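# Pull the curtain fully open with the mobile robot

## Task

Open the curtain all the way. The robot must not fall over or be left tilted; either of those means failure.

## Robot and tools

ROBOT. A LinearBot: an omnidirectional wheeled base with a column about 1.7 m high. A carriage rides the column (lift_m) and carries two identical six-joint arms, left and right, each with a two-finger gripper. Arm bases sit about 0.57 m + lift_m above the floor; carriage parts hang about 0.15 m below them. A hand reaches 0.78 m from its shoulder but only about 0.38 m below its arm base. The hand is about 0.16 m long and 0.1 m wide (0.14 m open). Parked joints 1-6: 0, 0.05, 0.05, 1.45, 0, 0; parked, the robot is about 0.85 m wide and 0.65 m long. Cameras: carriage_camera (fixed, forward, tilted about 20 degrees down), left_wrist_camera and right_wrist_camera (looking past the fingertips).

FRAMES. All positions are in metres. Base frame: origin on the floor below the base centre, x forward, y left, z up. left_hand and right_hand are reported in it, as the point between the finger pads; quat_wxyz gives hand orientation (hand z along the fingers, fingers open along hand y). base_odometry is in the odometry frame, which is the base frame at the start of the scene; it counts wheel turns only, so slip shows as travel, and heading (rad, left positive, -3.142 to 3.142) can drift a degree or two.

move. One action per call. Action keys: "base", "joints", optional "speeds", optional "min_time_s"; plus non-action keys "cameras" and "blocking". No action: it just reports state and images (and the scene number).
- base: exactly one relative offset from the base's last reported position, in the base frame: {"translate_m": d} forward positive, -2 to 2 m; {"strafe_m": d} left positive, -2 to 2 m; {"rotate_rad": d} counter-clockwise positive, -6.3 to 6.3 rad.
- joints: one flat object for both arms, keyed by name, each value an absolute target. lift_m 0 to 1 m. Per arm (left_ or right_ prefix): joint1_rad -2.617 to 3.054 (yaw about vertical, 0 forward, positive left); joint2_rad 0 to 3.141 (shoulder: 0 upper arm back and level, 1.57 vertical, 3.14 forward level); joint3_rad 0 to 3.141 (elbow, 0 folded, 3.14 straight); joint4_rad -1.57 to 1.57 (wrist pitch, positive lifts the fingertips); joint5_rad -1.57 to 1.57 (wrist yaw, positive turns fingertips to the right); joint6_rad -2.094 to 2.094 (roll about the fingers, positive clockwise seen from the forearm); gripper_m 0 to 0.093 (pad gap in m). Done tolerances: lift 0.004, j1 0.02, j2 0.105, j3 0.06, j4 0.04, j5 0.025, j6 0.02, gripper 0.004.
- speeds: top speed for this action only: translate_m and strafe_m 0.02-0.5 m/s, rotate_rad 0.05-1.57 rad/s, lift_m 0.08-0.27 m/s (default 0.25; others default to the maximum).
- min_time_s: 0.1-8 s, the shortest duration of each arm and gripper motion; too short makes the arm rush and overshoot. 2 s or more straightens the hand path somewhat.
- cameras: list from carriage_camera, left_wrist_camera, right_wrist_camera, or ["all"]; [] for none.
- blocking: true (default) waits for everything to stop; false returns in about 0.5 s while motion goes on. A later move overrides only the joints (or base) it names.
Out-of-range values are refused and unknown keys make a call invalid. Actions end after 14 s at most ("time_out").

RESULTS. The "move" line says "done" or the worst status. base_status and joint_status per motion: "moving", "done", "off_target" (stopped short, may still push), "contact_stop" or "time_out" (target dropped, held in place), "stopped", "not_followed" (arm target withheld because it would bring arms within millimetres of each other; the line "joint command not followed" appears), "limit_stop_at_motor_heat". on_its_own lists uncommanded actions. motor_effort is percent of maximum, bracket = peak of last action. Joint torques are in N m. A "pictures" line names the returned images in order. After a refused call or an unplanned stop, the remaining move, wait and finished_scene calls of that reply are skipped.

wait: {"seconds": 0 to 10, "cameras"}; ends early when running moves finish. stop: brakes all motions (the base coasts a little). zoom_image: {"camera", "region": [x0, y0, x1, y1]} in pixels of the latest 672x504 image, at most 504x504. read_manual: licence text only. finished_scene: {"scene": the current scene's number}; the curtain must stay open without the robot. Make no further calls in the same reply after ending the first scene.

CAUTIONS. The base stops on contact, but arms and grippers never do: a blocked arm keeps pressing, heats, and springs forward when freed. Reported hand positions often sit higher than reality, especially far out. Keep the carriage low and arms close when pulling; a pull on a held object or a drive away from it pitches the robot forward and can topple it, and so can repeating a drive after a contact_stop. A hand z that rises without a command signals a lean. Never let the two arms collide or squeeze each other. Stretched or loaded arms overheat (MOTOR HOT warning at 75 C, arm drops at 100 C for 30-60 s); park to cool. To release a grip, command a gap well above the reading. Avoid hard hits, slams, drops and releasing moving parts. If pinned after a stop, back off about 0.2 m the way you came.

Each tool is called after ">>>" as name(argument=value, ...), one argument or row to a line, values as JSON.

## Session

>>> move(
  cameras=["carriage_camera"],
)

Scene clock: 0.00 s.
Joint torques (N m): no reading
base_odometry: x=+0.000 y=+0.000 heading=+0.000
base_status: not commanded
joint_positions: lift_m=+0.300 left_joint1_rad=+0.005 left_joint2_rad=+0.062 left_joint3_rad=+0.056 left_joint4_rad=+1.422 left_joint5_rad=+0.037 left_joint6_rad=-0.027 left_gripper_m=+0.09396 right_joint1_rad=-0.017 right_joint2_rad=+0.066 right_joint3_rad=+0.048 right_joint4_rad=+1.484 right_joint5_rad=-0.020 right_joint6_rad=+0.023 right_gripper_m=+0.09396
joint_status: not commanded
motor_effort: lift_m=+45 drive_wheels=+0
left_hand: x=+0.2575 y=+0.2953 z=+1.2986 quat_wxyz=(+0.997, +0.017, +0.078, -0.012) (m; base frame)
right_hand: x=+0.2457 y=-0.2986 z=+1.2986 quat_wxyz=(+0.999, -0.009, +0.052, +0.004) (m; base frame)
pictures: carriage_camera

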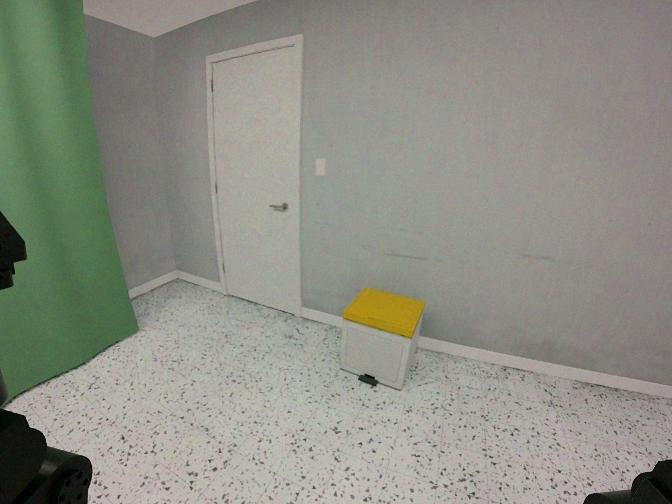

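>>> move(
  base={"rotate_rad": 1.1},
  cameras=["carriage_camera"],
)

Scene clock: 4.53 s.
Joint torques (N m): left_arm=[0.05 4.1 5.6 -0.13 0.08 -0.05] | right_arm=[0.09 4.08 6.99 -0.24 0.06 -0.12]
move: done
base_odometry: x=+0.000 y=+0.000 heading=+1.100
base_status: done
joint_positions: lift_m=+0.300 left_joint1_rad=+0.005 left_joint2_rad=+0.062 left_joint3_rad=+0.056 left_joint4_rad=+1.420 left_joint5_rad=+0.037 left_joint6_rad=-0.027 left_gripper_m=+0.09396 right_joint1_rad=-0.017 right_joint2_rad=+0.066 right_joint3_rad=+0.048 right_joint4_rad=+1.484 right_joint5_rad=-0.020 right_joint6_rad=+0.023 right_gripper_m=+0.09396
joint_status: not commanded
motor_effort: lift_m=+45(45) drive_wheels=+4(13)
left_hand: x=+0.2578 y=+0.2953 z=+1.2985 quat_wxyz=(+0.997, +0.017, +0.078, -0.012) (m; base frame)
right_hand: x=+0.2457 y=-0.2986 z=+1.2986 quat_wxyz=(+0.999, -0.009, +0.052, +0.004) (m; base frame)
pictures: carriage_camera

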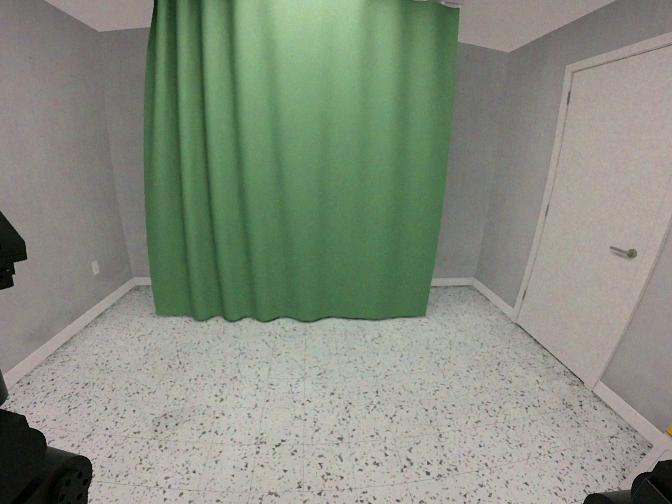

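>>> move(
  base={"rotate_rad": 0.145},
  joints={"lift_m": 0.7},
  cameras=["carriage_camera"],
)

Scene clock: 7.20 s.
Joint torques (N m): left_arm=[-0.01 4.1 5.59 -0.15 0.08 -0.04] | right_arm=[0.14 4 7.19 -0.21 0.03 -0.07]
move: done
base_odometry: x=+0.000 y=+0.000 heading=+1.244
base_status: done
joint_positions: lift_m=+0.700 left_joint1_rad=+0.005 left_joint2_rad=+0.062 left_joint3_rad=+0.056 left_joint4_rad=+1.420 left_joint5_rad=+0.037 left_joint6_rad=-0.027 left_gripper_m=+0.09396 right_joint1_rad=-0.017 right_joint2_rad=+0.066 right_joint3_rad=+0.048 right_joint4_rad=+1.484 right_joint5_rad=-0.020 right_joint6_rad=+0.023 right_gripper_m=+0.09396
joint_status: all done
motor_effort: lift_m=+46(59) drive_wheels=+4(12)
left_hand: x=+0.2578 y=+0.2953 z=+1.6984 quat_wxyz=(+0.997, +0.017, +0.078, -0.012) (m; base frame)
right_hand: x=+0.2457 y=-0.2986 z=+1.6984 quat_wxyz=(+0.999, -0.009, +0.052, +0.004) (m; base frame)
pictures: carriage_camera
camera_calibration:
carriage_camera: T_world_to_cam=[[0.047901, -0.997879, 0.0440825, -0.0774354], [-0.323336, -0.0572477, -0.944551, 1.63676], [0.945071, 0.0309915, -0.325392, 0.411831], [0, 0, 0, 1]] pos_world=[0.143724, 0.00366656, 1.68343]

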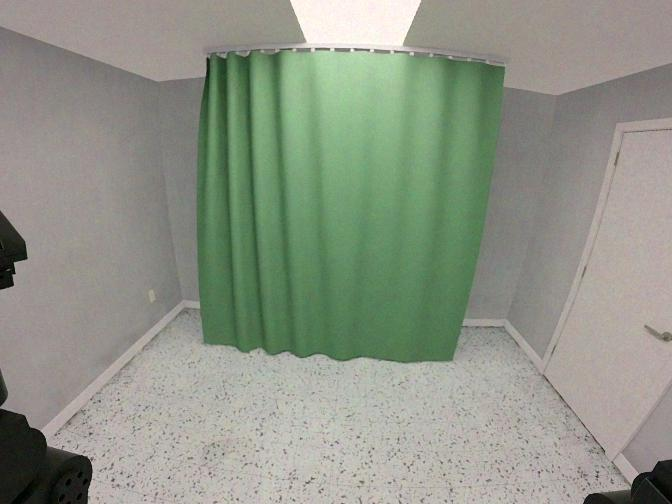

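>>> zoom_image(
  camera="carriage_camera",
  region=[190, 30, 350, 130],
)

>>> zoom_image(
  camera="carriage_camera",
  region=[350, 30, 520, 130],
)

>>> zoom_image(
  camera="carriage_camera",
  region=[180, 200, 480, 380],
)

Scaled by 3.150 from the camera's 672x504 image, which has a finer 960x720 frame.

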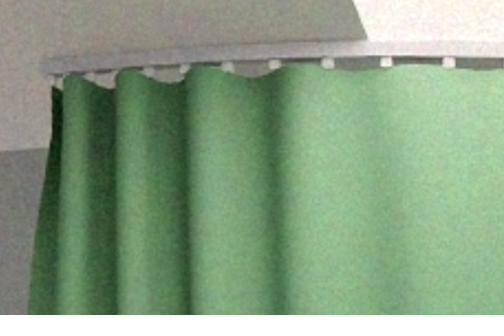

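Scaled by 2.965 from the camera's 672x504 image, which has a finer 960x720 frame.

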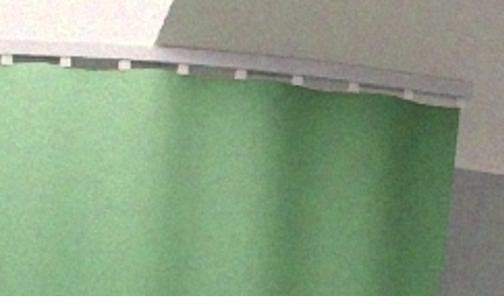

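Scaled by 1.680 from the camera's 672x504 image, which has a finer 960x720 frame.

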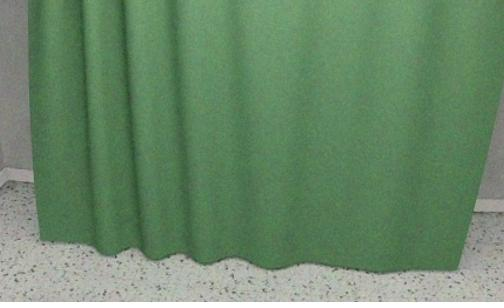

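>>> move(
  base={"strafe_m": -0.98},
  joints={"right_joint1_rad": 0, "right_joint2_rad": 1.9, "right_joint3_rad": 1.4, "right_joint4_rad": 0.5, "right_joint5_rad": -1.45, "right_joint6_rad": 0, "right_gripper_m": 0.09},
  min_time_s=2,
  cameras=["carriage_camera", "right_wrist_camera"],
)

>>> move(
  base={"translate_m": 1.12},
  speeds={"translate_m": 0.4},
  cameras=["carriage_camera", "right_wrist_camera"],
)

Scene clock: 13.80 s.
Joint torques (N m): left_arm=[0.03 4.08 5.6 -0.14 0.09 -0.04] | right_arm=[0.47 -7.42 11.54 1.27 -0.11 -0.2]
move: done
base_odometry: x=+0.929 y=-0.313 heading=+1.245
base_status: done
joint_positions: lift_m=+0.700 left_joint1_rad=+0.006 left_joint2_rad=+0.062 left_joint3_rad=+0.056 left_joint4_rad=+1.420 left_joint5_rad=+0.037 left_joint6_rad=-0.027 left_gripper_m=+0.09396 right_joint1_rad=-0.004 right_joint2_rad=+1.874 right_joint3_rad=+1.370 right_joint4_rad=+0.517 right_joint5_rad=-1.434 right_joint6_rad=+0.014 right_gripper_m=+0.09007
joint_status: all done
motor_effort: lift_m=+46(46) drive_wheels=-2(15)
left_hand: x=+0.2578 y=+0.2953 z=+1.6984 quat_wxyz=(+0.997, +0.017, +0.078, -0.012) (m; base frame)
right_hand: x=+0.6580 y=-0.1310 z=+1.5659 quat_wxyz=(+0.534, -0.463, +0.534, +0.465) (m; base frame)
pictures: carriage_camera, right_wrist_camera
camera_calibration:
carriage_camera: T_world_to_cam=[[0.047901, -0.997879, 0.0440825, -0.0774354], [-0.323336, -0.0572477, -0.944551, 1.63676], [0.945071, 0.0309915, -0.325392, 0.411831], [0, 0, 0, 1]] pos_world=[0.143724, 0.00366656, 1.68343]
right_wrist_camera: T_world_to_cam=[[0.989188, -0.146655, 0.0000700085, -0.671377], [-0.0837653, -0.565388, -0.820561, 1.27372], [0.120379, 0.811683, -0.571559, 1.05139], [0, 0, 0, 1]] pos_world=[0.644246, -0.231712, 1.64614]

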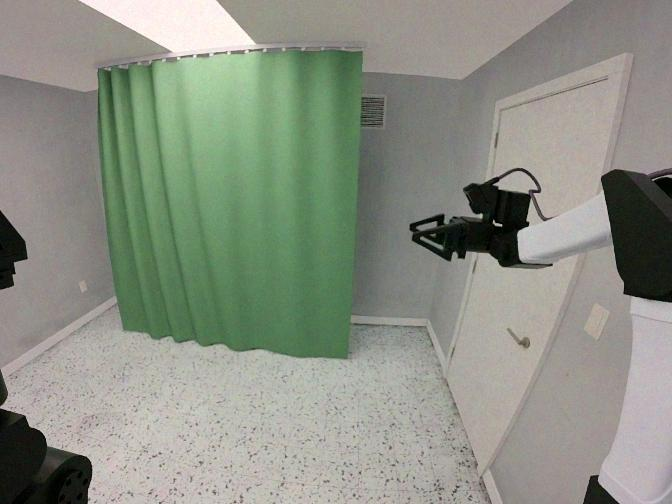

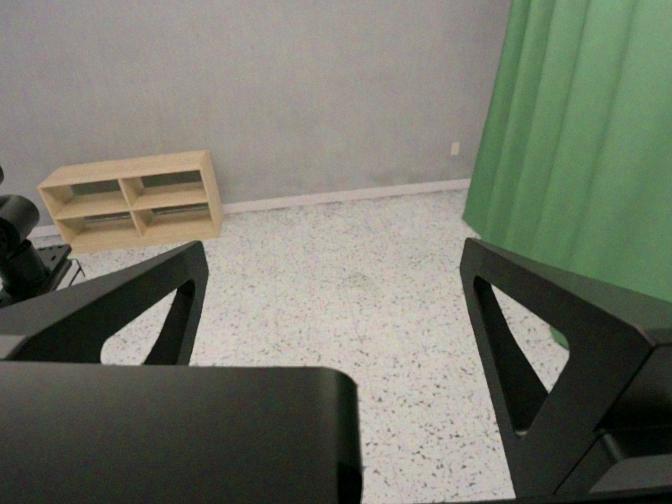

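Scene clock: 18.50 s.
Joint torques (N m): left_arm=[-0.02 4.1 5.65 -0.15 0.09 -0.05] | right_arm=[0.4 -7.21 11.51 1.28 -0.11 -0.2]
move: done
base_odometry: x=+1.288 y=+0.748 heading=+1.245
base_status: done
joint_positions: lift_m=+0.700 left_joint1_rad=+0.006 left_joint2_rad=+0.062 left_joint3_rad=+0.056 left_joint4_rad=+1.420 left_joint5_rad=+0.037 left_joint6_rad=-0.027 left_gripper_m=+0.09396 right_joint1_rad=-0.004 right_joint2_rad=+1.874 right_joint3_rad=+1.370 right_joint4_rad=+0.514 right_joint5_rad=-1.436 right_joint6_rad=+0.014 right_gripper_m=+0.09007
joint_status: not commanded
motor_effort: lift_m=+46(46) drive_wheels=-1(15)
left_hand: x=+0.2579 y=+0.2953 z=+1.6984 quat_wxyz=(+0.997, +0.017, +0.079, -0.012) (m; base frame)
right_hand: x=+0.6577 y=-0.1310 z=+1.5657 quat_wxyz=(+0.533, -0.463, +0.534, +0.466) (m; base frame)
pictures: carriage_camera, right_wrist_camera
camera_calibration:
carriage_camera: T_world_to_cam=[[0.047901, -0.997879, 0.0440825, -0.0774354], [-0.323336, -0.0572477, -0.944551, 1.63676], [0.945071, 0.0309915, -0.325392, 0.411831], [0, 0, 0, 1]] pos_world=[0.143724, 0.00366656, 1.68343]
right_wrist_camera: T_world_to_cam=[[0.989469, -0.144725, -0.0025745, -0.666872], [-0.084849, -0.565508, -0.820366, 1.27391], [0.117272, 0.811945, -0.571832, 1.05377], [0, 0, 0, 1]] pos_world=[0.644361, -0.231711, 1.64594]

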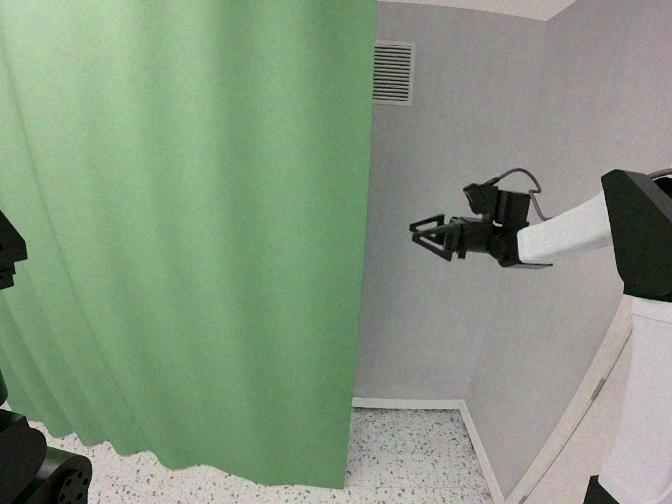

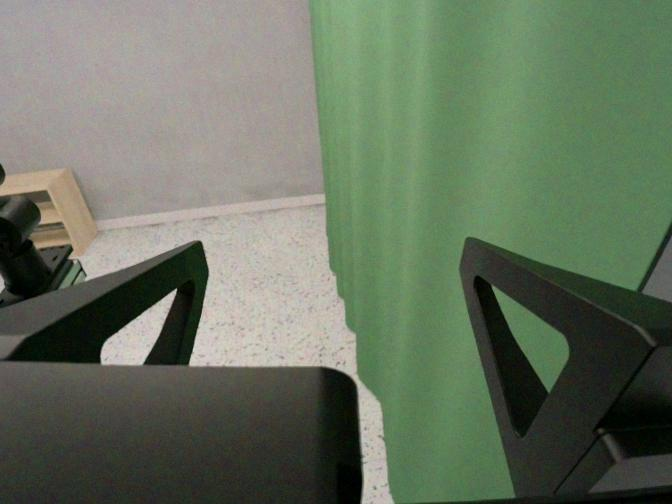

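>>> move(
  base={"strafe_m": -0.1},
  speeds={"strafe_m": 0.25},
)

>>> move(
  base={"translate_m": 0.18},
  speeds={"translate_m": 0.25},
  cameras=["carriage_camera", "right_wrist_camera"],
)

Scene clock: 21.03 s.
Joint torques (N m): left_arm=[-0.01 4.1 5.59 -0.11 0.09 -0.05] | right_arm=[0.59 -7.49 11.66 1.27 -0.11 -0.24]
move: done
base_odometry: x=+1.383 y=+0.716 heading=+1.245
base_status: done
joint_positions: lift_m=+0.700 left_joint1_rad=+0.006 left_joint2_rad=+0.062 left_joint3_rad=+0.056 left_joint4_rad=+1.420 left_joint5_rad=+0.038 left_joint6_rad=-0.027 left_gripper_m=+0.09396 right_joint1_rad=-0.003 right_joint2_rad=+1.874 right_joint3_rad=+1.370 right_joint4_rad=+0.514 right_joint5_rad=-1.436 right_joint6_rad=+0.014 right_gripper_m=+0.09007
joint_status: not commanded
motor_effort: lift_m=+46(46) drive_wheels=+1(10)
left_hand: x=+0.2579 y=+0.2953 z=+1.6984 quat_wxyz=(+0.997, +0.018, +0.079, -0.012) (m; base frame)
right_hand: x=+0.6575 y=-0.1306 z=+1.5657 quat_wxyz=(+0.533, -0.463, +0.534, +0.466) (m; base frame)
pictures: none

Scene clock: 23.03 s.
Joint torques (N m): left_arm=[-0.02 4.1 5.61 -0.12 0.08 -0.06] | right_arm=[0.36 -7.65 11.47 1.34 -0.1 -0.26]
move: done
base_odometry: x=+1.441 y=+0.886 heading=+1.244
base_status: done
joint_positions: lift_m=+0.700 left_joint1_rad=+0.006 left_joint2_rad=+0.062 left_joint3_rad=+0.056 left_joint4_rad=+1.419 left_joint5_rad=+0.038 left_joint6_rad=-0.027 left_gripper_m=+0.09396 right_joint1_rad=-0.003 right_joint2_rad=+1.876 right_joint3_rad=+1.370 right_joint4_rad=+0.513 right_joint5_rad=-1.437 right_joint6_rad=+0.014 right_gripper_m=+0.09007
joint_status: not commanded
motor_effort: lift_m=+46(46) drive_wheels=-1(13)
left_hand: x=+0.2580 y=+0.2953 z=+1.6984 quat_wxyz=(+0.997, +0.018, +0.079, -0.012) (m; base frame)
right_hand: x=+0.6576 y=-0.1305 z=+1.5650 quat_wxyz=(+0.532, -0.463, +0.534, +0.467) (m; base frame)
pictures: carriage_camera, right_wrist_camera
camera_calibration:
carriage_camera: T_world_to_cam=[[0.047901, -0.997879, 0.0440825, -0.0774354], [-0.323336, -0.0572477, -0.944551, 1.63676], [0.945071, 0.0309915, -0.325392, 0.411831], [0, 0, 0, 1]] pos_world=[0.143724, 0.00366656, 1.68343]
right_wrist_camera: T_world_to_cam=[[0.989674, -0.143254, -0.00479541, -0.663248], [-0.0858576, -0.565695, -0.820132, 1.27395], [0.114775, 0.812076, -0.572154, 1.05516], [0, 0, 0, 1]] pos_world=[0.644673, -0.231211, 1.64534]

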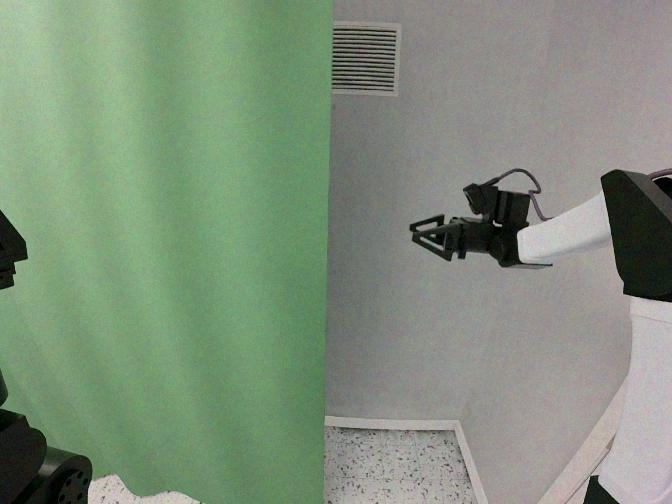

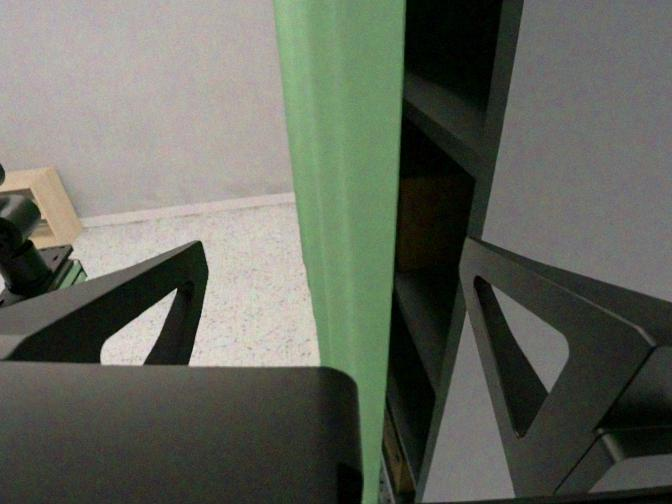

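>>> zoom_image(
  camera="right_wrist_camera",
  region=[340, 0, 672, 250],
)

>>> zoom_image(
  camera="right_wrist_camera",
  region=[340, 250, 672, 504],
)

Scaled by 1.518 from the camera's 672x504 image, which has a finer 960x720 frame.

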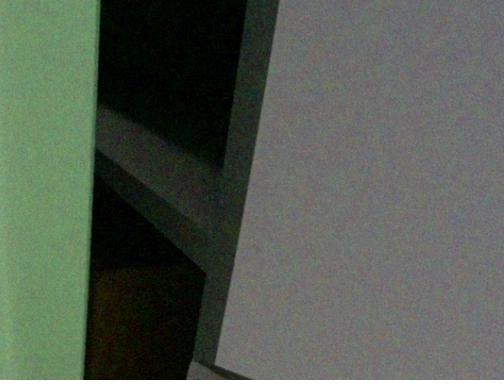

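Scaled by 1.518 from the camera's 672x504 image, which has a finer 960x720 frame.

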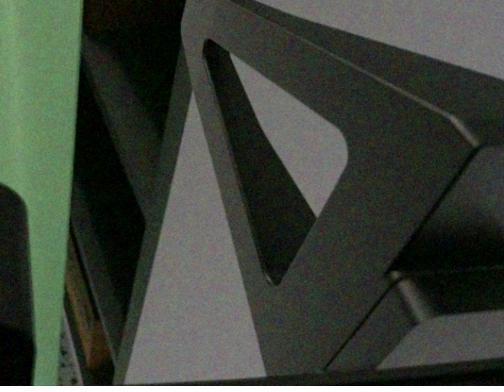

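>>> move(
  base={"translate_m": 0.09},
  joints={"right_gripper_m": 0.08},
  speeds={"translate_m": 0.2},
)

>>> move(
  base={"strafe_m": 0.1},
  speeds={"strafe_m": 0.15},
  cameras=["carriage_camera", "right_wrist_camera"],
)

Scene clock: 26.47 s.
Joint torques (N m): left_arm=[-0.06 4.08 5.64 -0.12 0.09 -0.05] | right_arm=[0.43 -7.41 11.41 1.29 -0.11 -0.24]
move: done
base_odometry: x=+1.470 y=+0.971 heading=+1.244
base_status: done
joint_positions: lift_m=+0.700 left_joint1_rad=+0.006 left_joint2_rad=+0.062 left_joint3_rad=+0.056 left_joint4_rad=+1.419 left_joint5_rad=+0.038 left_joint6_rad=-0.027 left_gripper_m=+0.09396 right_joint1_rad=-0.003 right_joint2_rad=+1.876 right_joint3_rad=+1.370 right_joint4_rad=+0.512 right_joint5_rad=-1.437 right_joint6_rad=+0.014 right_gripper_m=+0.08007
joint_status: all done
motor_effort: lift_m=+46(46) drive_wheels=+3(13)
left_hand: x=+0.2580 y=+0.2953 z=+1.6984 quat_wxyz=(+0.997, +0.018, +0.079, -0.012) (m; base frame)
right_hand: x=+0.6576 y=-0.1304 z=+1.5652 quat_wxyz=(+0.532, -0.463, +0.534, +0.467) (m; base frame)
pictures: none

Scene clock: 28.03 s.
Joint torques (N m): left_arm=[0.01 4.08 5.63 -0.13 0.08 -0.04] | right_arm=[0.21 -7.46 11.47 1.26 -0.11 -0.24]
move: done
base_odometry: x=+1.375 y=+1.004 heading=+1.244
base_status: done
joint_positions: lift_m=+0.700 left_joint1_rad=+0.006 left_joint2_rad=+0.062 left_joint3_rad=+0.056 left_joint4_rad=+1.419 left_joint5_rad=+0.038 left_joint6_rad=-0.027 left_gripper_m=+0.09396 right_joint1_rad=+0.000 right_joint2_rad=+1.876 right_joint3_rad=+1.370 right_joint4_rad=+0.512 right_joint5_rad=-1.437 right_joint6_rad=+0.014 right_gripper_m=+0.08007
joint_status: not commanded
motor_effort: lift_m=+46(46) drive_wheels=-1(12)
left_hand: x=+0.2580 y=+0.2952 z=+1.6983 quat_wxyz=(+0.997, +0.018, +0.079, -0.012) (m; base frame)
right_hand: x=+0.6570 y=-0.1289 z=+1.5652 quat_wxyz=(+0.531, -0.464, +0.534, +0.468) (m; base frame)
pictures: carriage_camera, right_wrist_camera
camera_calibration:
carriage_camera: T_world_to_cam=[[0.047901, -0.997879, 0.0440825, -0.0774354], [-0.323336, -0.0572477, -0.944551, 1.63676], [0.945071, 0.0309915, -0.325392, 0.411831], [0, 0, 0, 1]] pos_world=[0.143724, 0.00366656, 1.68343]
right_wrist_camera: T_world_to_cam=[[0.990209, -0.139507, -0.00482581, -0.662276], [-0.0837424, -0.566028, -0.820122, 1.27349], [0.111681, 0.812496, -0.572169, 1.05619], [0, 0, 0, 1]] pos_world=[0.644481, -0.229709, 1.64554]

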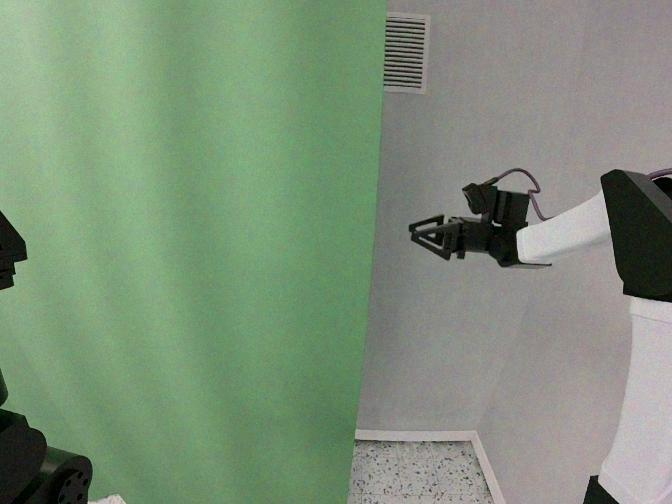

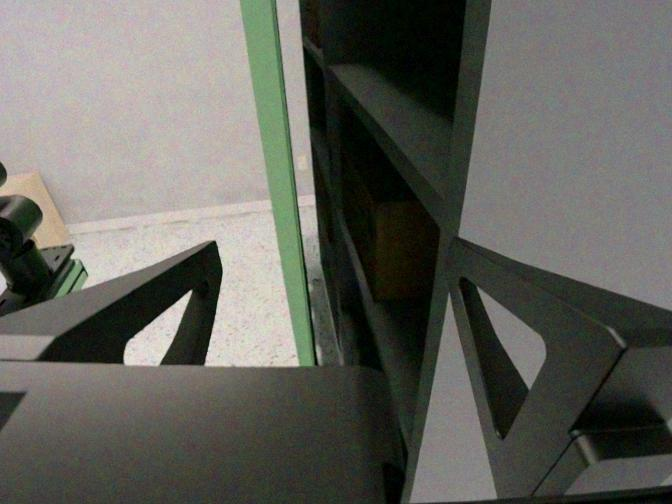

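>>> move(
  base={"strafe_m": 0.12},
  speeds={"strafe_m": 0.12},
  cameras=["carriage_camera", "right_wrist_camera"],
)

Scene clock: 30.47 s.
Joint torques (N m): left_arm=[-0.01 4.05 5.61 -0.11 0.08 -0.05] | right_arm=[0.14 -7.41 11.63 1.36 -0.1 -0.22]
move: done
base_odometry: x=+1.261 y=+1.042 heading=+1.243
base_status: done
joint_positions: lift_m=+0.700 left_joint1_rad=+0.006 left_joint2_rad=+0.062 left_joint3_rad=+0.056 left_joint4_rad=+1.419 left_joint5_rad=+0.038 left_joint6_rad=-0.027 left_gripper_m=+0.09396 right_joint1_rad=+0.000 right_joint2_rad=+1.876 right_joint3_rad=+1.370 right_joint4_rad=+0.512 right_joint5_rad=-1.437 right_joint6_rad=+0.014 right_gripper_m=+0.08007
joint_status: not commanded
motor_effort: lift_m=+46(46) drive_wheels=+0(11)
left_hand: x=+0.2580 y=+0.2952 z=+1.6983 quat_wxyz=(+0.997, +0.018, +0.079, -0.012) (m; base frame)
right_hand: x=+0.6570 y=-0.1289 z=+1.5652 quat_wxyz=(+0.531, -0.464, +0.534, +0.468) (m; base frame)
pictures: carriage_camera, right_wrist_camera
camera_calibration:
carriage_camera: T_world_to_cam=[[0.047901, -0.997879, 0.0440825, -0.0774354], [-0.323336, -0.0572477, -0.944551, 1.63676], [0.945071, 0.0309915, -0.325392, 0.411831], [0, 0, 0, 1]] pos_world=[0.143724, 0.00366656, 1.68343]
right_wrist_camera: T_world_to_cam=[[0.990209, -0.139507, -0.00482581, -0.662276], [-0.0837424, -0.566028, -0.820122, 1.27349], [0.111681, 0.812496, -0.572169, 1.05619], [0, 0, 0, 1]] pos_world=[0.644481, -0.229709, 1.64554]

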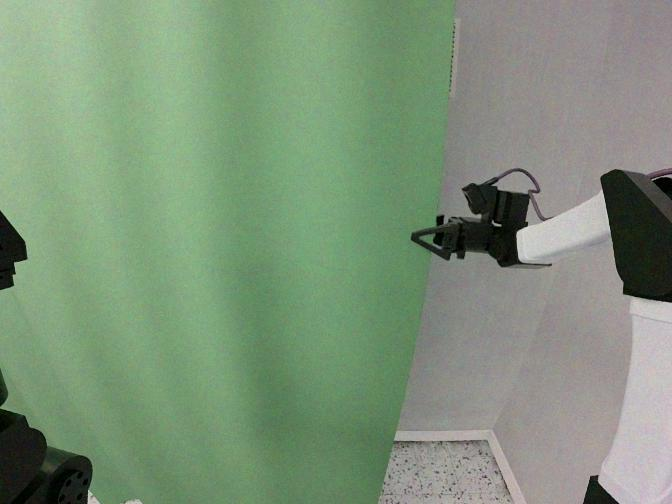

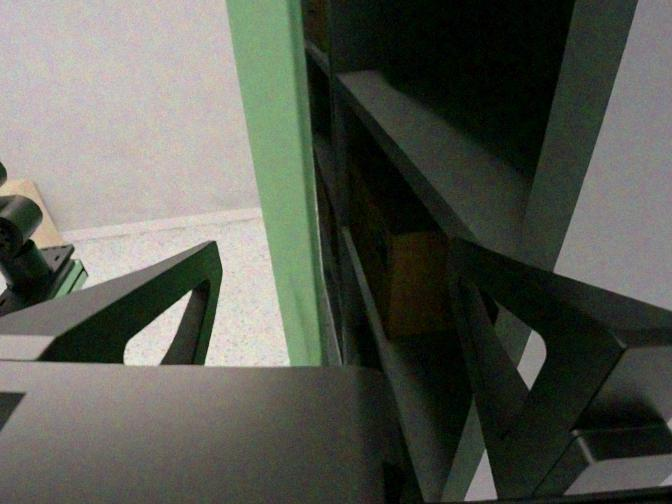

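>>> move(
  joints={"right_gripper_m": 0.0},
  min_time_s=1.5,
  cameras=["right_wrist_camera"],
)

>>> move(
  base={"strafe_m": 0.2},
  speeds={"strafe_m": 0.12},
  cameras=["carriage_camera", "right_wrist_camera"],
)

Scene clock: 32.47 s.
Joint torques (N m): left_arm=[0.02 4.07 5.64 -0.12 0.08 -0.05] | right_arm=[-0.02 -7.66 11.6 1.27 -0.11 -0.23]
move: done
base_odometry: x=+1.261 y=+1.042 heading=+1.243
base_status: not commanded
joint_positions: lift_m=+0.700 left_joint1_rad=+0.006 left_joint2_rad=+0.062 left_joint3_rad=+0.056 left_joint4_rad=+1.419 left_joint5_rad=+0.038 left_joint6_rad=-0.027 left_gripper_m=+0.09396 right_joint1_rad=+0.001 right_joint2_rad=+1.876 right_joint3_rad=+1.370 right_joint4_rad=+0.512 right_joint5_rad=-1.437 right_joint6_rad=+0.013 right_gripper_m=+0.00085
joint_status: all done
motor_effort: lift_m=+46(46) drive_wheels=+0(2)
left_hand: x=+0.2580 y=+0.2952 z=+1.6983 quat_wxyz=(+0.997, +0.018, +0.079, -0.012) (m; base frame)
right_hand: x=+0.6569 y=-0.1288 z=+1.5652 quat_wxyz=(+0.531, -0.464, +0.533, +0.468) (m; base frame)
pictures: right_wrist_camera
camera_calibration:
right_wrist_camera: T_world_to_cam=[[0.990273, -0.139076, -0.00402623, -0.663405], [-0.0828454, -0.566147, -0.820131, 1.27301], [0.111781, 0.812487, -0.572162, 1.05596], [0, 0, 0, 1]] pos_world=[0.644378, -0.229509, 1.64554]

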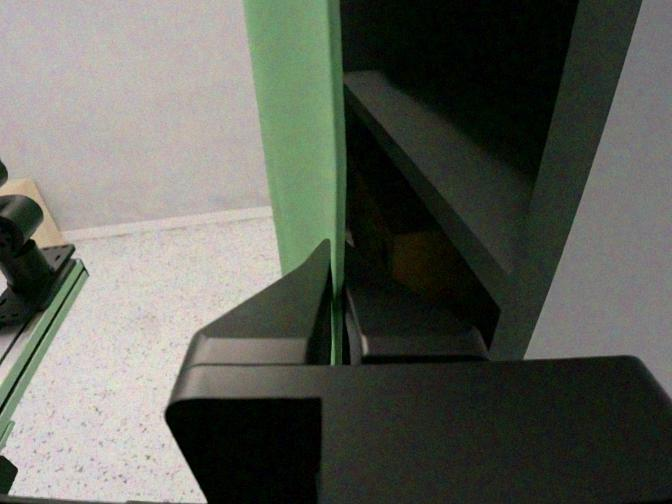

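Scene clock: 34.90 s.
Joint torques (N m): left_arm=[0.05 4.12 5.61 -0.12 0.07 -0.05] | right_arm=[0.96 -7.54 8.61 0.96 -0.07 -0.21]
move: done
base_odometry: x=+1.072 y=+1.107 heading=+1.243
base_status: done
joint_positions: lift_m=+0.700 left_joint1_rad=+0.006 left_joint2_rad=+0.062 left_joint3_rad=+0.056 left_joint4_rad=+1.419 left_joint5_rad=+0.038 left_joint6_rad=-0.027 left_gripper_m=+0.09396 right_joint1_rad=-0.009 right_joint2_rad=+1.876 right_joint3_rad=+1.398 right_joint4_rad=+0.544 right_joint5_rad=-1.437 right_joint6_rad=+0.012 right_gripper_m=+0.00085
joint_status: not commanded
motor_effort: lift_m=+46(46) drive_wheels=+1(13)
left_hand: x=+0.2580 y=+0.2952 z=+1.6983 quat_wxyz=(+0.997, +0.018, +0.079, -0.012) (m; base frame)
right_hand: x=+0.6602 y=-0.1333 z=+1.5779 quat_wxyz=(+0.549, -0.475, +0.519, +0.450) (m; base frame)
pictures: carriage_camera, right_wrist_camera
camera_calibration:
carriage_camera: T_world_to_cam=[[0.047901, -0.997879, 0.0440825, -0.0774354], [-0.323336, -0.0572477, -0.944551, 1.63676], [0.945071, 0.0309915, -0.325392, 0.411831], [0, 0, 0, 1]] pos_world=[0.143724, 0.00366656, 1.68343]
right_wrist_camera: T_world_to_cam=[[0.987185, -0.149291, 0.0563677, -0.761817], [-0.0385468, -0.565855, -0.823603, 1.2573], [0.154853, 0.810876, -0.564359, 1.02559], [0, 0, 0, 1]] pos_world=[0.641704, -0.233909, 1.65726]

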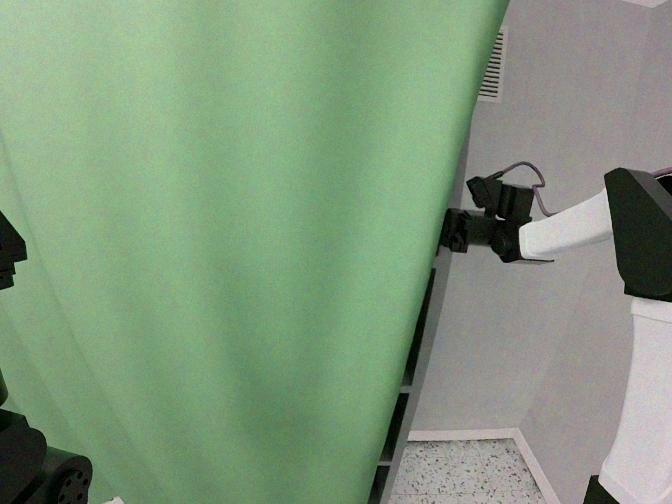

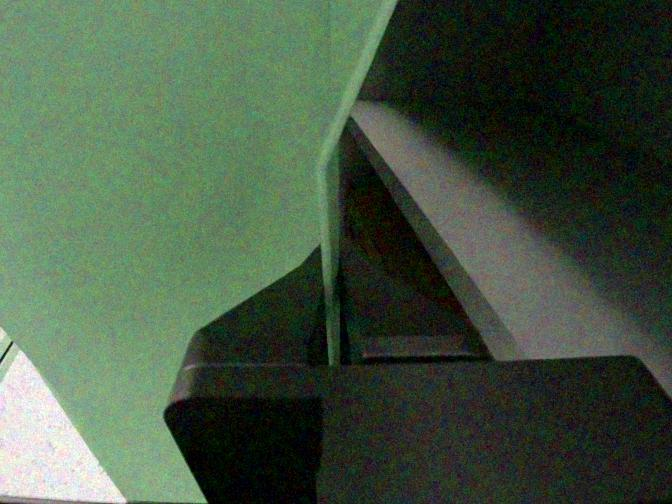

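>>> move(
  base={"strafe_m": 0.2},
  speeds={"strafe_m": 0.12},
  cameras=["carriage_camera", "right_wrist_camera"],
)

Scene clock: 37.80 s.
Joint torques (N m): left_arm=[0.03 4.11 5.61 -0.11 0.07 -0.05] | right_arm=[4.88 -4.78 4.36 0.11 -0.53 -0.18]
move: done
base_odometry: x=+0.883 y=+1.171 heading=+1.243
base_status: done
joint_positions: lift_m=+0.700 left_joint1_rad=+0.006 left_joint2_rad=+0.062 left_joint3_rad=+0.056 left_joint4_rad=+1.419 left_joint5_rad=+0.038 left_joint6_rad=-0.027 left_gripper_m=+0.09396 right_joint1_rad=-0.053 right_joint2_rad=+1.846 right_joint3_rad=+1.444 right_joint4_rad=+0.628 right_joint5_rad=-1.378 right_joint6_rad=+0.012 right_gripper_m=+0.00084
joint_status: not commanded
motor_effort: lift_m=+46(46) drive_wheels=+3(14)
left_hand: x=+0.2580 y=+0.2952 z=+1.6983 quat_wxyz=(+0.997, +0.018, +0.079, -0.012) (m; base frame)
right_hand: x=+0.6711 y=-0.1548 z=+1.6161 quat_wxyz=(+0.612, -0.481, +0.497, +0.384) (m; base frame)
pictures: carriage_camera, right_wrist_camera
camera_calibration:
carriage_camera: T_world_to_cam=[[0.047901, -0.997879, 0.0440825, -0.0774354], [-0.323336, -0.0572477, -0.944551, 1.63676], [0.945071, 0.0309915, -0.325392, 0.411831], [0, 0, 0, 1]] pos_world=[0.143724, 0.00366656, 1.68343]
right_wrist_camera: T_world_to_cam=[[0.945636, -0.248962, 0.20926, -1.0125], [0.0346794, -0.562572, -0.82602, 1.23235], [0.323371, 0.788372, -0.523355, 0.880043], [0, 0, 0, 1]] pos_world=[0.630143, -0.252591, 1.6904]

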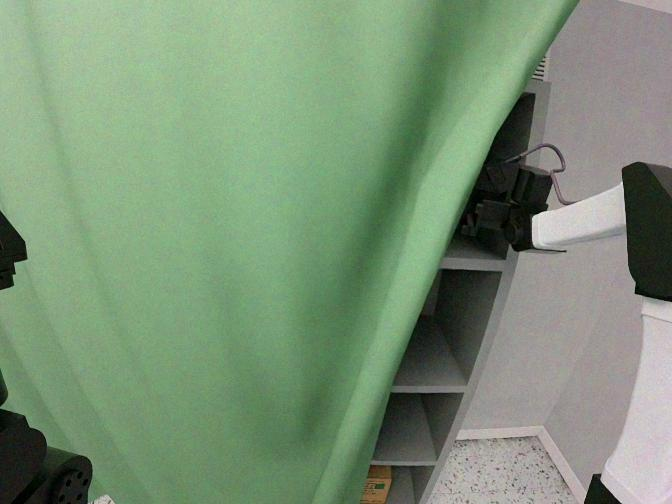

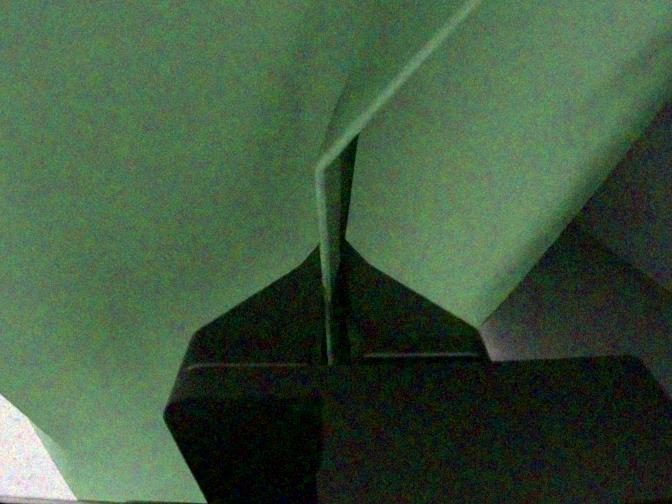

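>>> move(
  base={"strafe_m": -0.37},
  speeds={"strafe_m": 0.15},
)

>>> move(
  joints={"right_gripper_m": 0.085},
  min_time_s=1.2,
  cameras=["carriage_camera", "right_wrist_camera"],
)

>>> move(
  base={"strafe_m": -0.25},
  speeds={"strafe_m": 0.2},
  cameras=["carriage_camera", "right_wrist_camera"],
)

Scene clock: 41.43 s.
Joint torques (N m): left_arm=[-0.01 4.1 5.64 -0.11 0.09 -0.05] | right_arm=[0.51 -7.9 7.61 1.4 -0.07 -0.16]
move: done
base_odometry: x=+1.233 y=+1.052 heading=+1.243
base_status: done
joint_positions: lift_m=+0.700 left_joint1_rad=+0.006 left_joint2_rad=+0.062 left_joint3_rad=+0.056 left_joint4_rad=+1.419 left_joint5_rad=+0.038 left_joint6_rad=-0.027 left_gripper_m=+0.09396 right_joint1_rad=-0.002 right_joint2_rad=+1.879 right_joint3_rad=+1.409 right_joint4_rad=+0.499 right_joint5_rad=-1.437 right_joint6_rad=+0.010 right_gripper_m=+0.00085
joint_status: not commanded
motor_effort: lift_m=+46(46) drive_wheels=+0(9)
left_hand: x=+0.2580 y=+0.2952 z=+1.6983 quat_wxyz=(+0.997, +0.018, +0.079, -0.012) (m; base frame)
right_hand: x=+0.6605 y=-0.1301 z=+1.5758 quat_wxyz=(+0.538, -0.469, +0.527, +0.461) (m; base frame)
pictures: none

Scene clock: 42.93 s.
Joint torques (N m): left_arm=[-0.05 4.07 5.59 -0.12 0.08 -0.05] | right_arm=[0.43 -7.99 7.95 1.45 -0.1 -0.18]
move: done
base_odometry: x=+1.233 y=+1.053 heading=+1.243
base_status: not commanded
joint_positions: lift_m=+0.700 left_joint1_rad=+0.006 left_joint2_rad=+0.062 left_joint3_rad=+0.056 left_joint4_rad=+1.419 left_joint5_rad=+0.038 left_joint6_rad=-0.027 left_gripper_m=+0.09396 right_joint1_rad=-0.001 right_joint2_rad=+1.879 right_joint3_rad=+1.409 right_joint4_rad=+0.499 right_joint5_rad=-1.437 right_joint6_rad=+0.010 right_gripper_m=+0.08495
joint_status: all done
motor_effort: lift_m=+46(46) drive_wheels=+1(1)
left_hand: x=+0.2580 y=+0.2952 z=+1.6983 quat_wxyz=(+0.997, +0.018, +0.079, -0.012) (m; base frame)
right_hand: x=+0.6603 y=-0.1298 z=+1.5758 quat_wxyz=(+0.538, -0.469, +0.527, +0.461) (m; base frame)
pictures: carriage_camera, right_wrist_camera
camera_calibration:
carriage_camera: T_world_to_cam=[[0.047901, -0.997879, 0.0440825, -0.0774354], [-0.323336, -0.0572477, -0.944551, 1.63676], [0.945071, 0.0309915, -0.325392, 0.411831], [0, 0, 0, 1]] pos_world=[0.143724, 0.00366656, 1.68343]
right_wrist_camera: T_world_to_cam=[[0.989727, -0.141386, 0.0212359, -0.706589], [-0.0632694, -0.566323, -0.821752, 1.27091], [0.128211, 0.811966, -0.56945, 1.04727], [0, 0, 0, 1]] pos_world=[0.645468, -0.230508, 1.65575]

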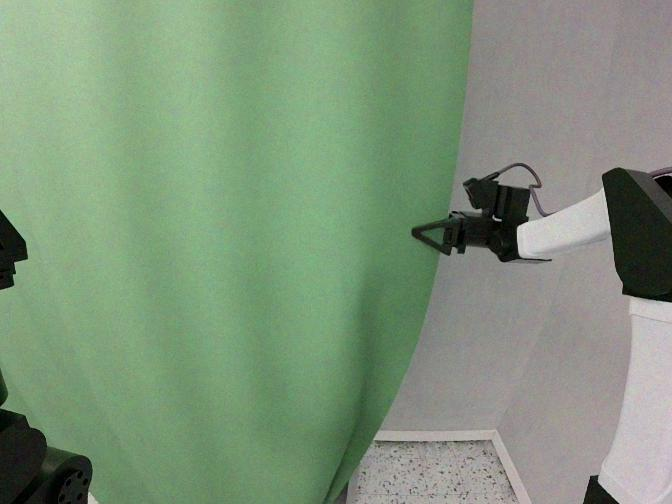

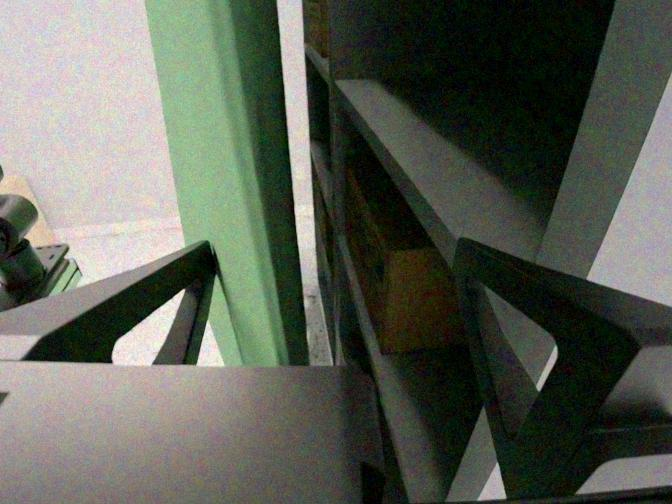

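Scene clock: 45.27 s.
Joint torques (N m): left_arm=[-0.01 4.14 5.59 -0.11 0.09 -0.04] | right_arm=[0.25 -7.8 7.73 1.42 -0.1 -0.14]
move: done
base_odometry: x=+1.470 y=+0.972 heading=+1.243
base_status: done
joint_positions: lift_m=+0.700 left_joint1_rad=+0.006 left_joint2_rad=+0.062 left_joint3_rad=+0.056 left_joint4_rad=+1.419 left_joint5_rad=+0.038 left_joint6_rad=-0.027 left_gripper_m=+0.09396 right_joint1_rad=+0.000 right_joint2_rad=+1.879 right_joint3_rad=+1.409 right_joint4_rad=+0.499 right_joint5_rad=-1.437 right_joint6_rad=+0.010 right_gripper_m=+0.08495
joint_status: not commanded
motor_effort: lift_m=+46(46) drive_wheels=+0(14)
left_hand: x=+0.2580 y=+0.2952 z=+1.6983 quat_wxyz=(+0.997, +0.018, +0.079, -0.012) (m; base frame)
right_hand: x=+0.6601 y=-0.1293 z=+1.5758 quat_wxyz=(+0.538, -0.470, +0.527, +0.461) (m; base frame)
pictures: carriage_camera, right_wrist_camera
camera_calibration:
carriage_camera: T_world_to_cam=[[0.047901, -0.997879, 0.0440825, -0.0774354], [-0.323336, -0.0572477, -0.944551, 1.63676], [0.945071, 0.0309915, -0.325392, 0.411831], [0, 0, 0, 1]] pos_world=[0.143724, 0.00366656, 1.68343]
right_wrist_camera: T_world_to_cam=[[0.989887, -0.140251, 0.0213034, -0.706375], [-0.0625682, -0.566422, -0.821737, 1.27069], [0.127316, 0.812093, -0.569469, 1.04752], [0, 0, 0, 1]] pos_world=[0.64537, -0.230007, 1.65575]

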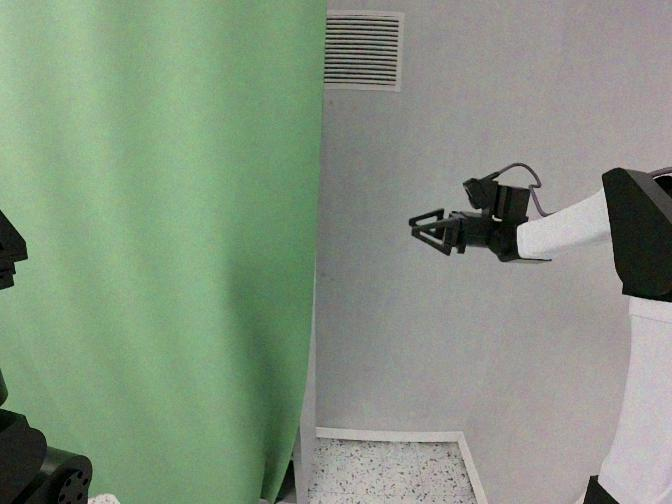

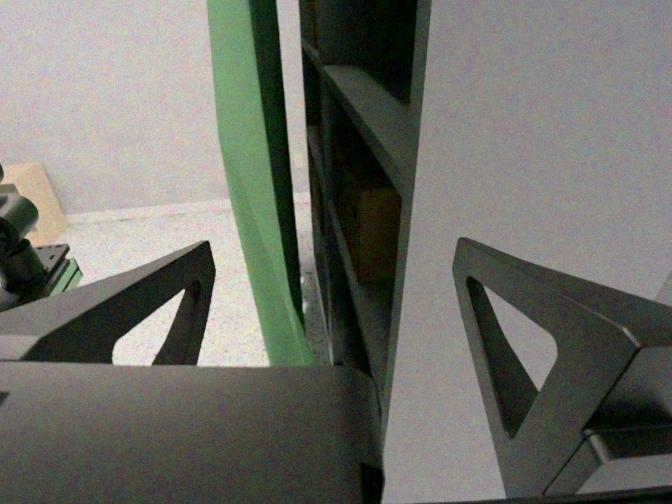

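>>> move(
  base={"translate_m": -0.6},
)

>>> move(
  base={"strafe_m": 2.0},
  joints={"right_joint1_rad": 0, "right_joint2_rad": 0.05, "right_joint3_rad": 0.05, "right_joint4_rad": 1.45, "right_joint5_rad": 0, "right_joint6_rad": 0, "left_joint1_rad": 0, "left_joint2_rad": 1.9, "left_joint3_rad": 1.4, "left_joint4_rad": 0.5, "left_joint5_rad": 1.45, "left_joint6_rad": 0, "left_gripper_m": 0.08},
  min_time_s=3,
  cameras=["carriage_camera", "left_wrist_camera"],
)

Scene clock: 49.27 s.
Joint torques (N m): left_arm=[0.02 4.05 5.44 -0.15 0.08 -0.05] | right_arm=[0.23 -7.73 7.54 1.37 -0.04 -0.21]
move: done
base_odometry: x=+1.277 y=+0.404 heading=+1.243
base_status: done
joint_positions: lift_m=+0.700 left_joint1_rad=+0.006 left_joint2_rad=+0.062 left_joint3_rad=+0.056 left_joint4_rad=+1.422 left_joint5_rad=+0.038 left_joint6_rad=-0.027 left_gripper_m=+0.09396 right_joint1_rad=+0.000 right_joint2_rad=+1.879 right_joint3_rad=+1.409 right_joint4_rad=+0.499 right_joint5_rad=-1.438 right_joint6_rad=+0.010 right_gripper_m=+0.08495
joint_status: not commanded
motor_effort: lift_m=+46(46) drive_wheels=+0(14)
left_hand: x=+0.2575 y=+0.2952 z=+1.6984 quat_wxyz=(+0.997, +0.018, +0.078, -0.012) (m; base frame)
right_hand: x=+0.6600 y=-0.1293 z=+1.5758 quat_wxyz=(+0.538, -0.470, +0.527, +0.461) (m; base frame)
pictures: none

Scene clock: 55.57 s.
Joint torques (N m): left_arm=[-0.34 -8.95 9.63 1.52 0.2 0.07] | right_arm=[0.53 2.86 5.52 0.01 0.17 -0.18]
move: done
base_odometry: x=-0.617 y=+1.047 heading=+1.244
base_status: done
joint_positions: lift_m=+0.700 left_joint1_rad=+0.006 left_joint2_rad=+1.889 left_joint3_rad=+1.363 left_joint4_rad=+0.501 left_joint5_rad=+1.443 left_joint6_rad=-0.010 left_gripper_m=+0.08012 right_joint1_rad=-0.004 right_joint2_rad=+0.066 right_joint3_rad=+0.065 right_joint4_rad=+1.437 right_joint5_rad=-0.014 right_joint6_rad=+0.010 right_gripper_m=+0.08496
joint_status: all done
motor_effort: lift_m=+46(46) drive_wheels=+0(11)
left_hand: x=+0.6589 y=+0.1315 z=+1.5561 quat_wxyz=(+0.523, +0.457, +0.541, -0.474) (m; base frame)
right_hand: x=+0.2522 y=-0.2993 z=+1.7017 quat_wxyz=(+0.998, -0.007, +0.067, +0.003) (m; base frame)
pictures: carriage_camera, left_wrist_camera
camera_calibration:
carriage_camera: T_world_to_cam=[[0.047901, -0.997879, 0.0440825, -0.0774354], [-0.323336, -0.0572477, -0.944551, 1.63676], [0.945071, 0.0309915, -0.325392, 0.411831], [0, 0, 0, 1]] pos_world=[0.143724, 0.00366656, 1.68343]
left_wrist_camera: T_world_to_cam=[[-0.981814, -0.184604, 0.0443088, 0.607929], [-0.144176, 0.573187, -0.806641, 1.27995], [0.123512, -0.798359, -0.589379, 1.06362], [0, 0, 0, 1]] pos_world=[0.650042, 0.227721, 1.6324]

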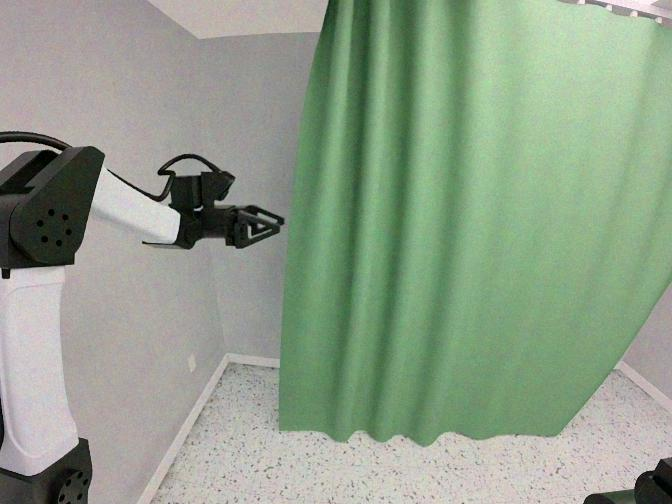

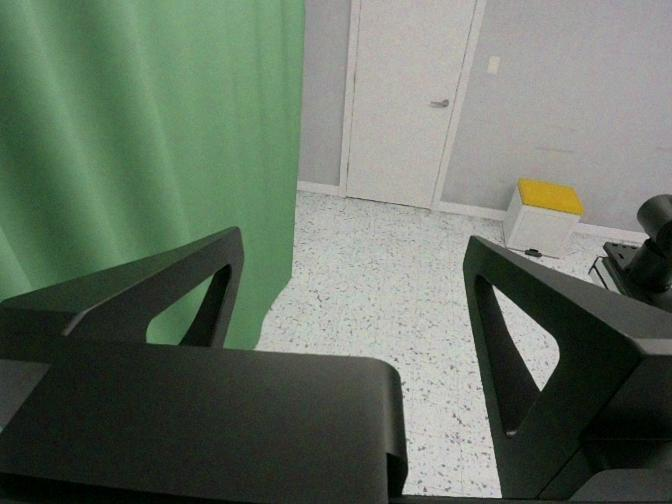

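>>> move(
  base={"strafe_m": 0.2},
)

>>> move(
  base={"translate_m": 0.45},
  speeds={"translate_m": 0.35},
  cameras=["carriage_camera", "left_wrist_camera"],
)

Scene clock: 57.90 s.
Joint torques (N m): left_arm=[-0.55 -8.99 9.68 1.53 0.19 0.06] | right_arm=[0.7 2.81 5.34 0.02 0.14 -0.16]
move: done
base_odometry: x=-0.806 y=+1.111 heading=+1.244
base_status: done
joint_positions: lift_m=+0.700 left_joint1_rad=+0.007 left_joint2_rad=+1.889 left_joint3_rad=+1.363 left_joint4_rad=+0.500 left_joint5_rad=+1.443 left_joint6_rad=-0.010 left_gripper_m=+0.08012 right_joint1_rad=-0.004 right_joint2_rad=+0.066 right_joint3_rad=+0.065 right_joint4_rad=+1.438 right_joint5_rad=-0.012 right_joint6_rad=+0.010 right_gripper_m=+0.08496
joint_status: not commanded
motor_effort: lift_m=+46(46) drive_wheels=-2(10)
left_hand: x=+0.6590 y=+0.1320 z=+1.5561 quat_wxyz=(+0.523, +0.457, +0.541, -0.474) (m; base frame)
right_hand: x=+0.2520 y=-0.2996 z=+1.7017 quat_wxyz=(+0.998, -0.006, +0.067, +0.003) (m; base frame)
pictures: none

Scene clock: 60.87 s.
Joint torques (N m): left_arm=[-0.5 -9.36 9.62 1.57 0.18 0.07] | right_arm=[0.59 2.78 5.33 -0.07 0.18 -0.21]
move: done
base_odometry: x=-0.662 y=+1.537 heading=+1.245
base_status: done
joint_positions: lift_m=+0.700 left_joint1_rad=+0.007 left_joint2_rad=+1.892 left_joint3_rad=+1.363 left_joint4_rad=+0.498 left_joint5_rad=+1.445 left_joint6_rad=-0.010 left_gripper_m=+0.08012 right_joint1_rad=-0.004 right_joint2_rad=+0.066 right_joint3_rad=+0.065 right_joint4_rad=+1.443 right_joint5_rad=-0.012 right_joint6_rad=+0.010 right_gripper_m=+0.08496
joint_status: not commanded
motor_effort: lift_m=+46(46) drive_wheels=-2(12)
left_hand: x=+0.6594 y=+0.1319 z=+1.5542 quat_wxyz=(+0.521, +0.456, +0.543, -0.476) (m; base frame)
right_hand: x=+0.2507 y=-0.2996 z=+1.7019 quat_wxyz=(+0.998, -0.006, +0.064, +0.003) (m; base frame)
pictures: carriage_camera, left_wrist_camera
camera_calibration:
carriage_camera: T_world_to_cam=[[0.047901, -0.997879, 0.0440825, -0.0774354], [-0.323336, -0.0572477, -0.944551, 1.63676], [0.945071, 0.0309915, -0.325392, 0.411831], [0, 0, 0, 1]] pos_world=[0.143724, 0.00366656, 1.68343]
left_wrist_camera: T_world_to_cam=[[-0.981713, -0.183481, 0.0507409, 0.598366], [-0.148793, 0.573296, -0.805725, 1.27985], [0.118745, -0.79854, -0.590113, 1.06715], [0, 0, 0, 1]] pos_world=[0.651137, 0.228219, 1.63058]

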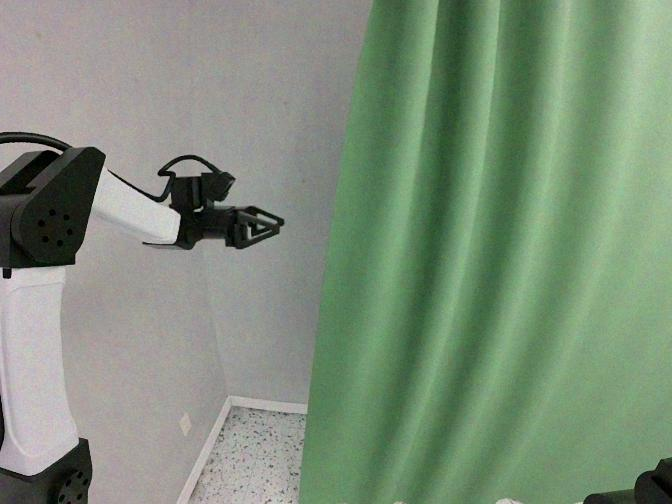

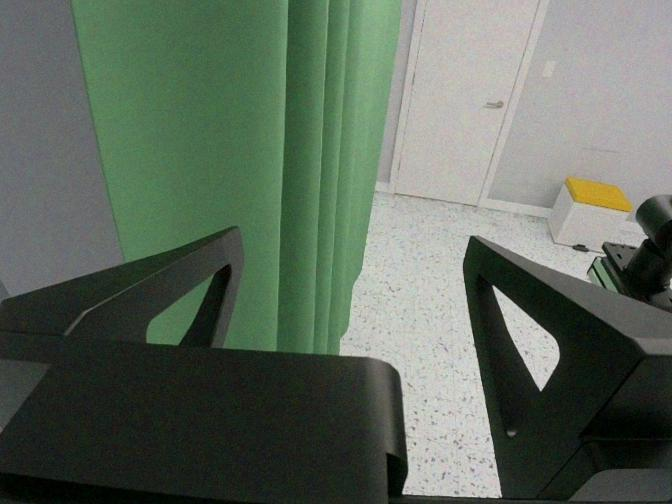

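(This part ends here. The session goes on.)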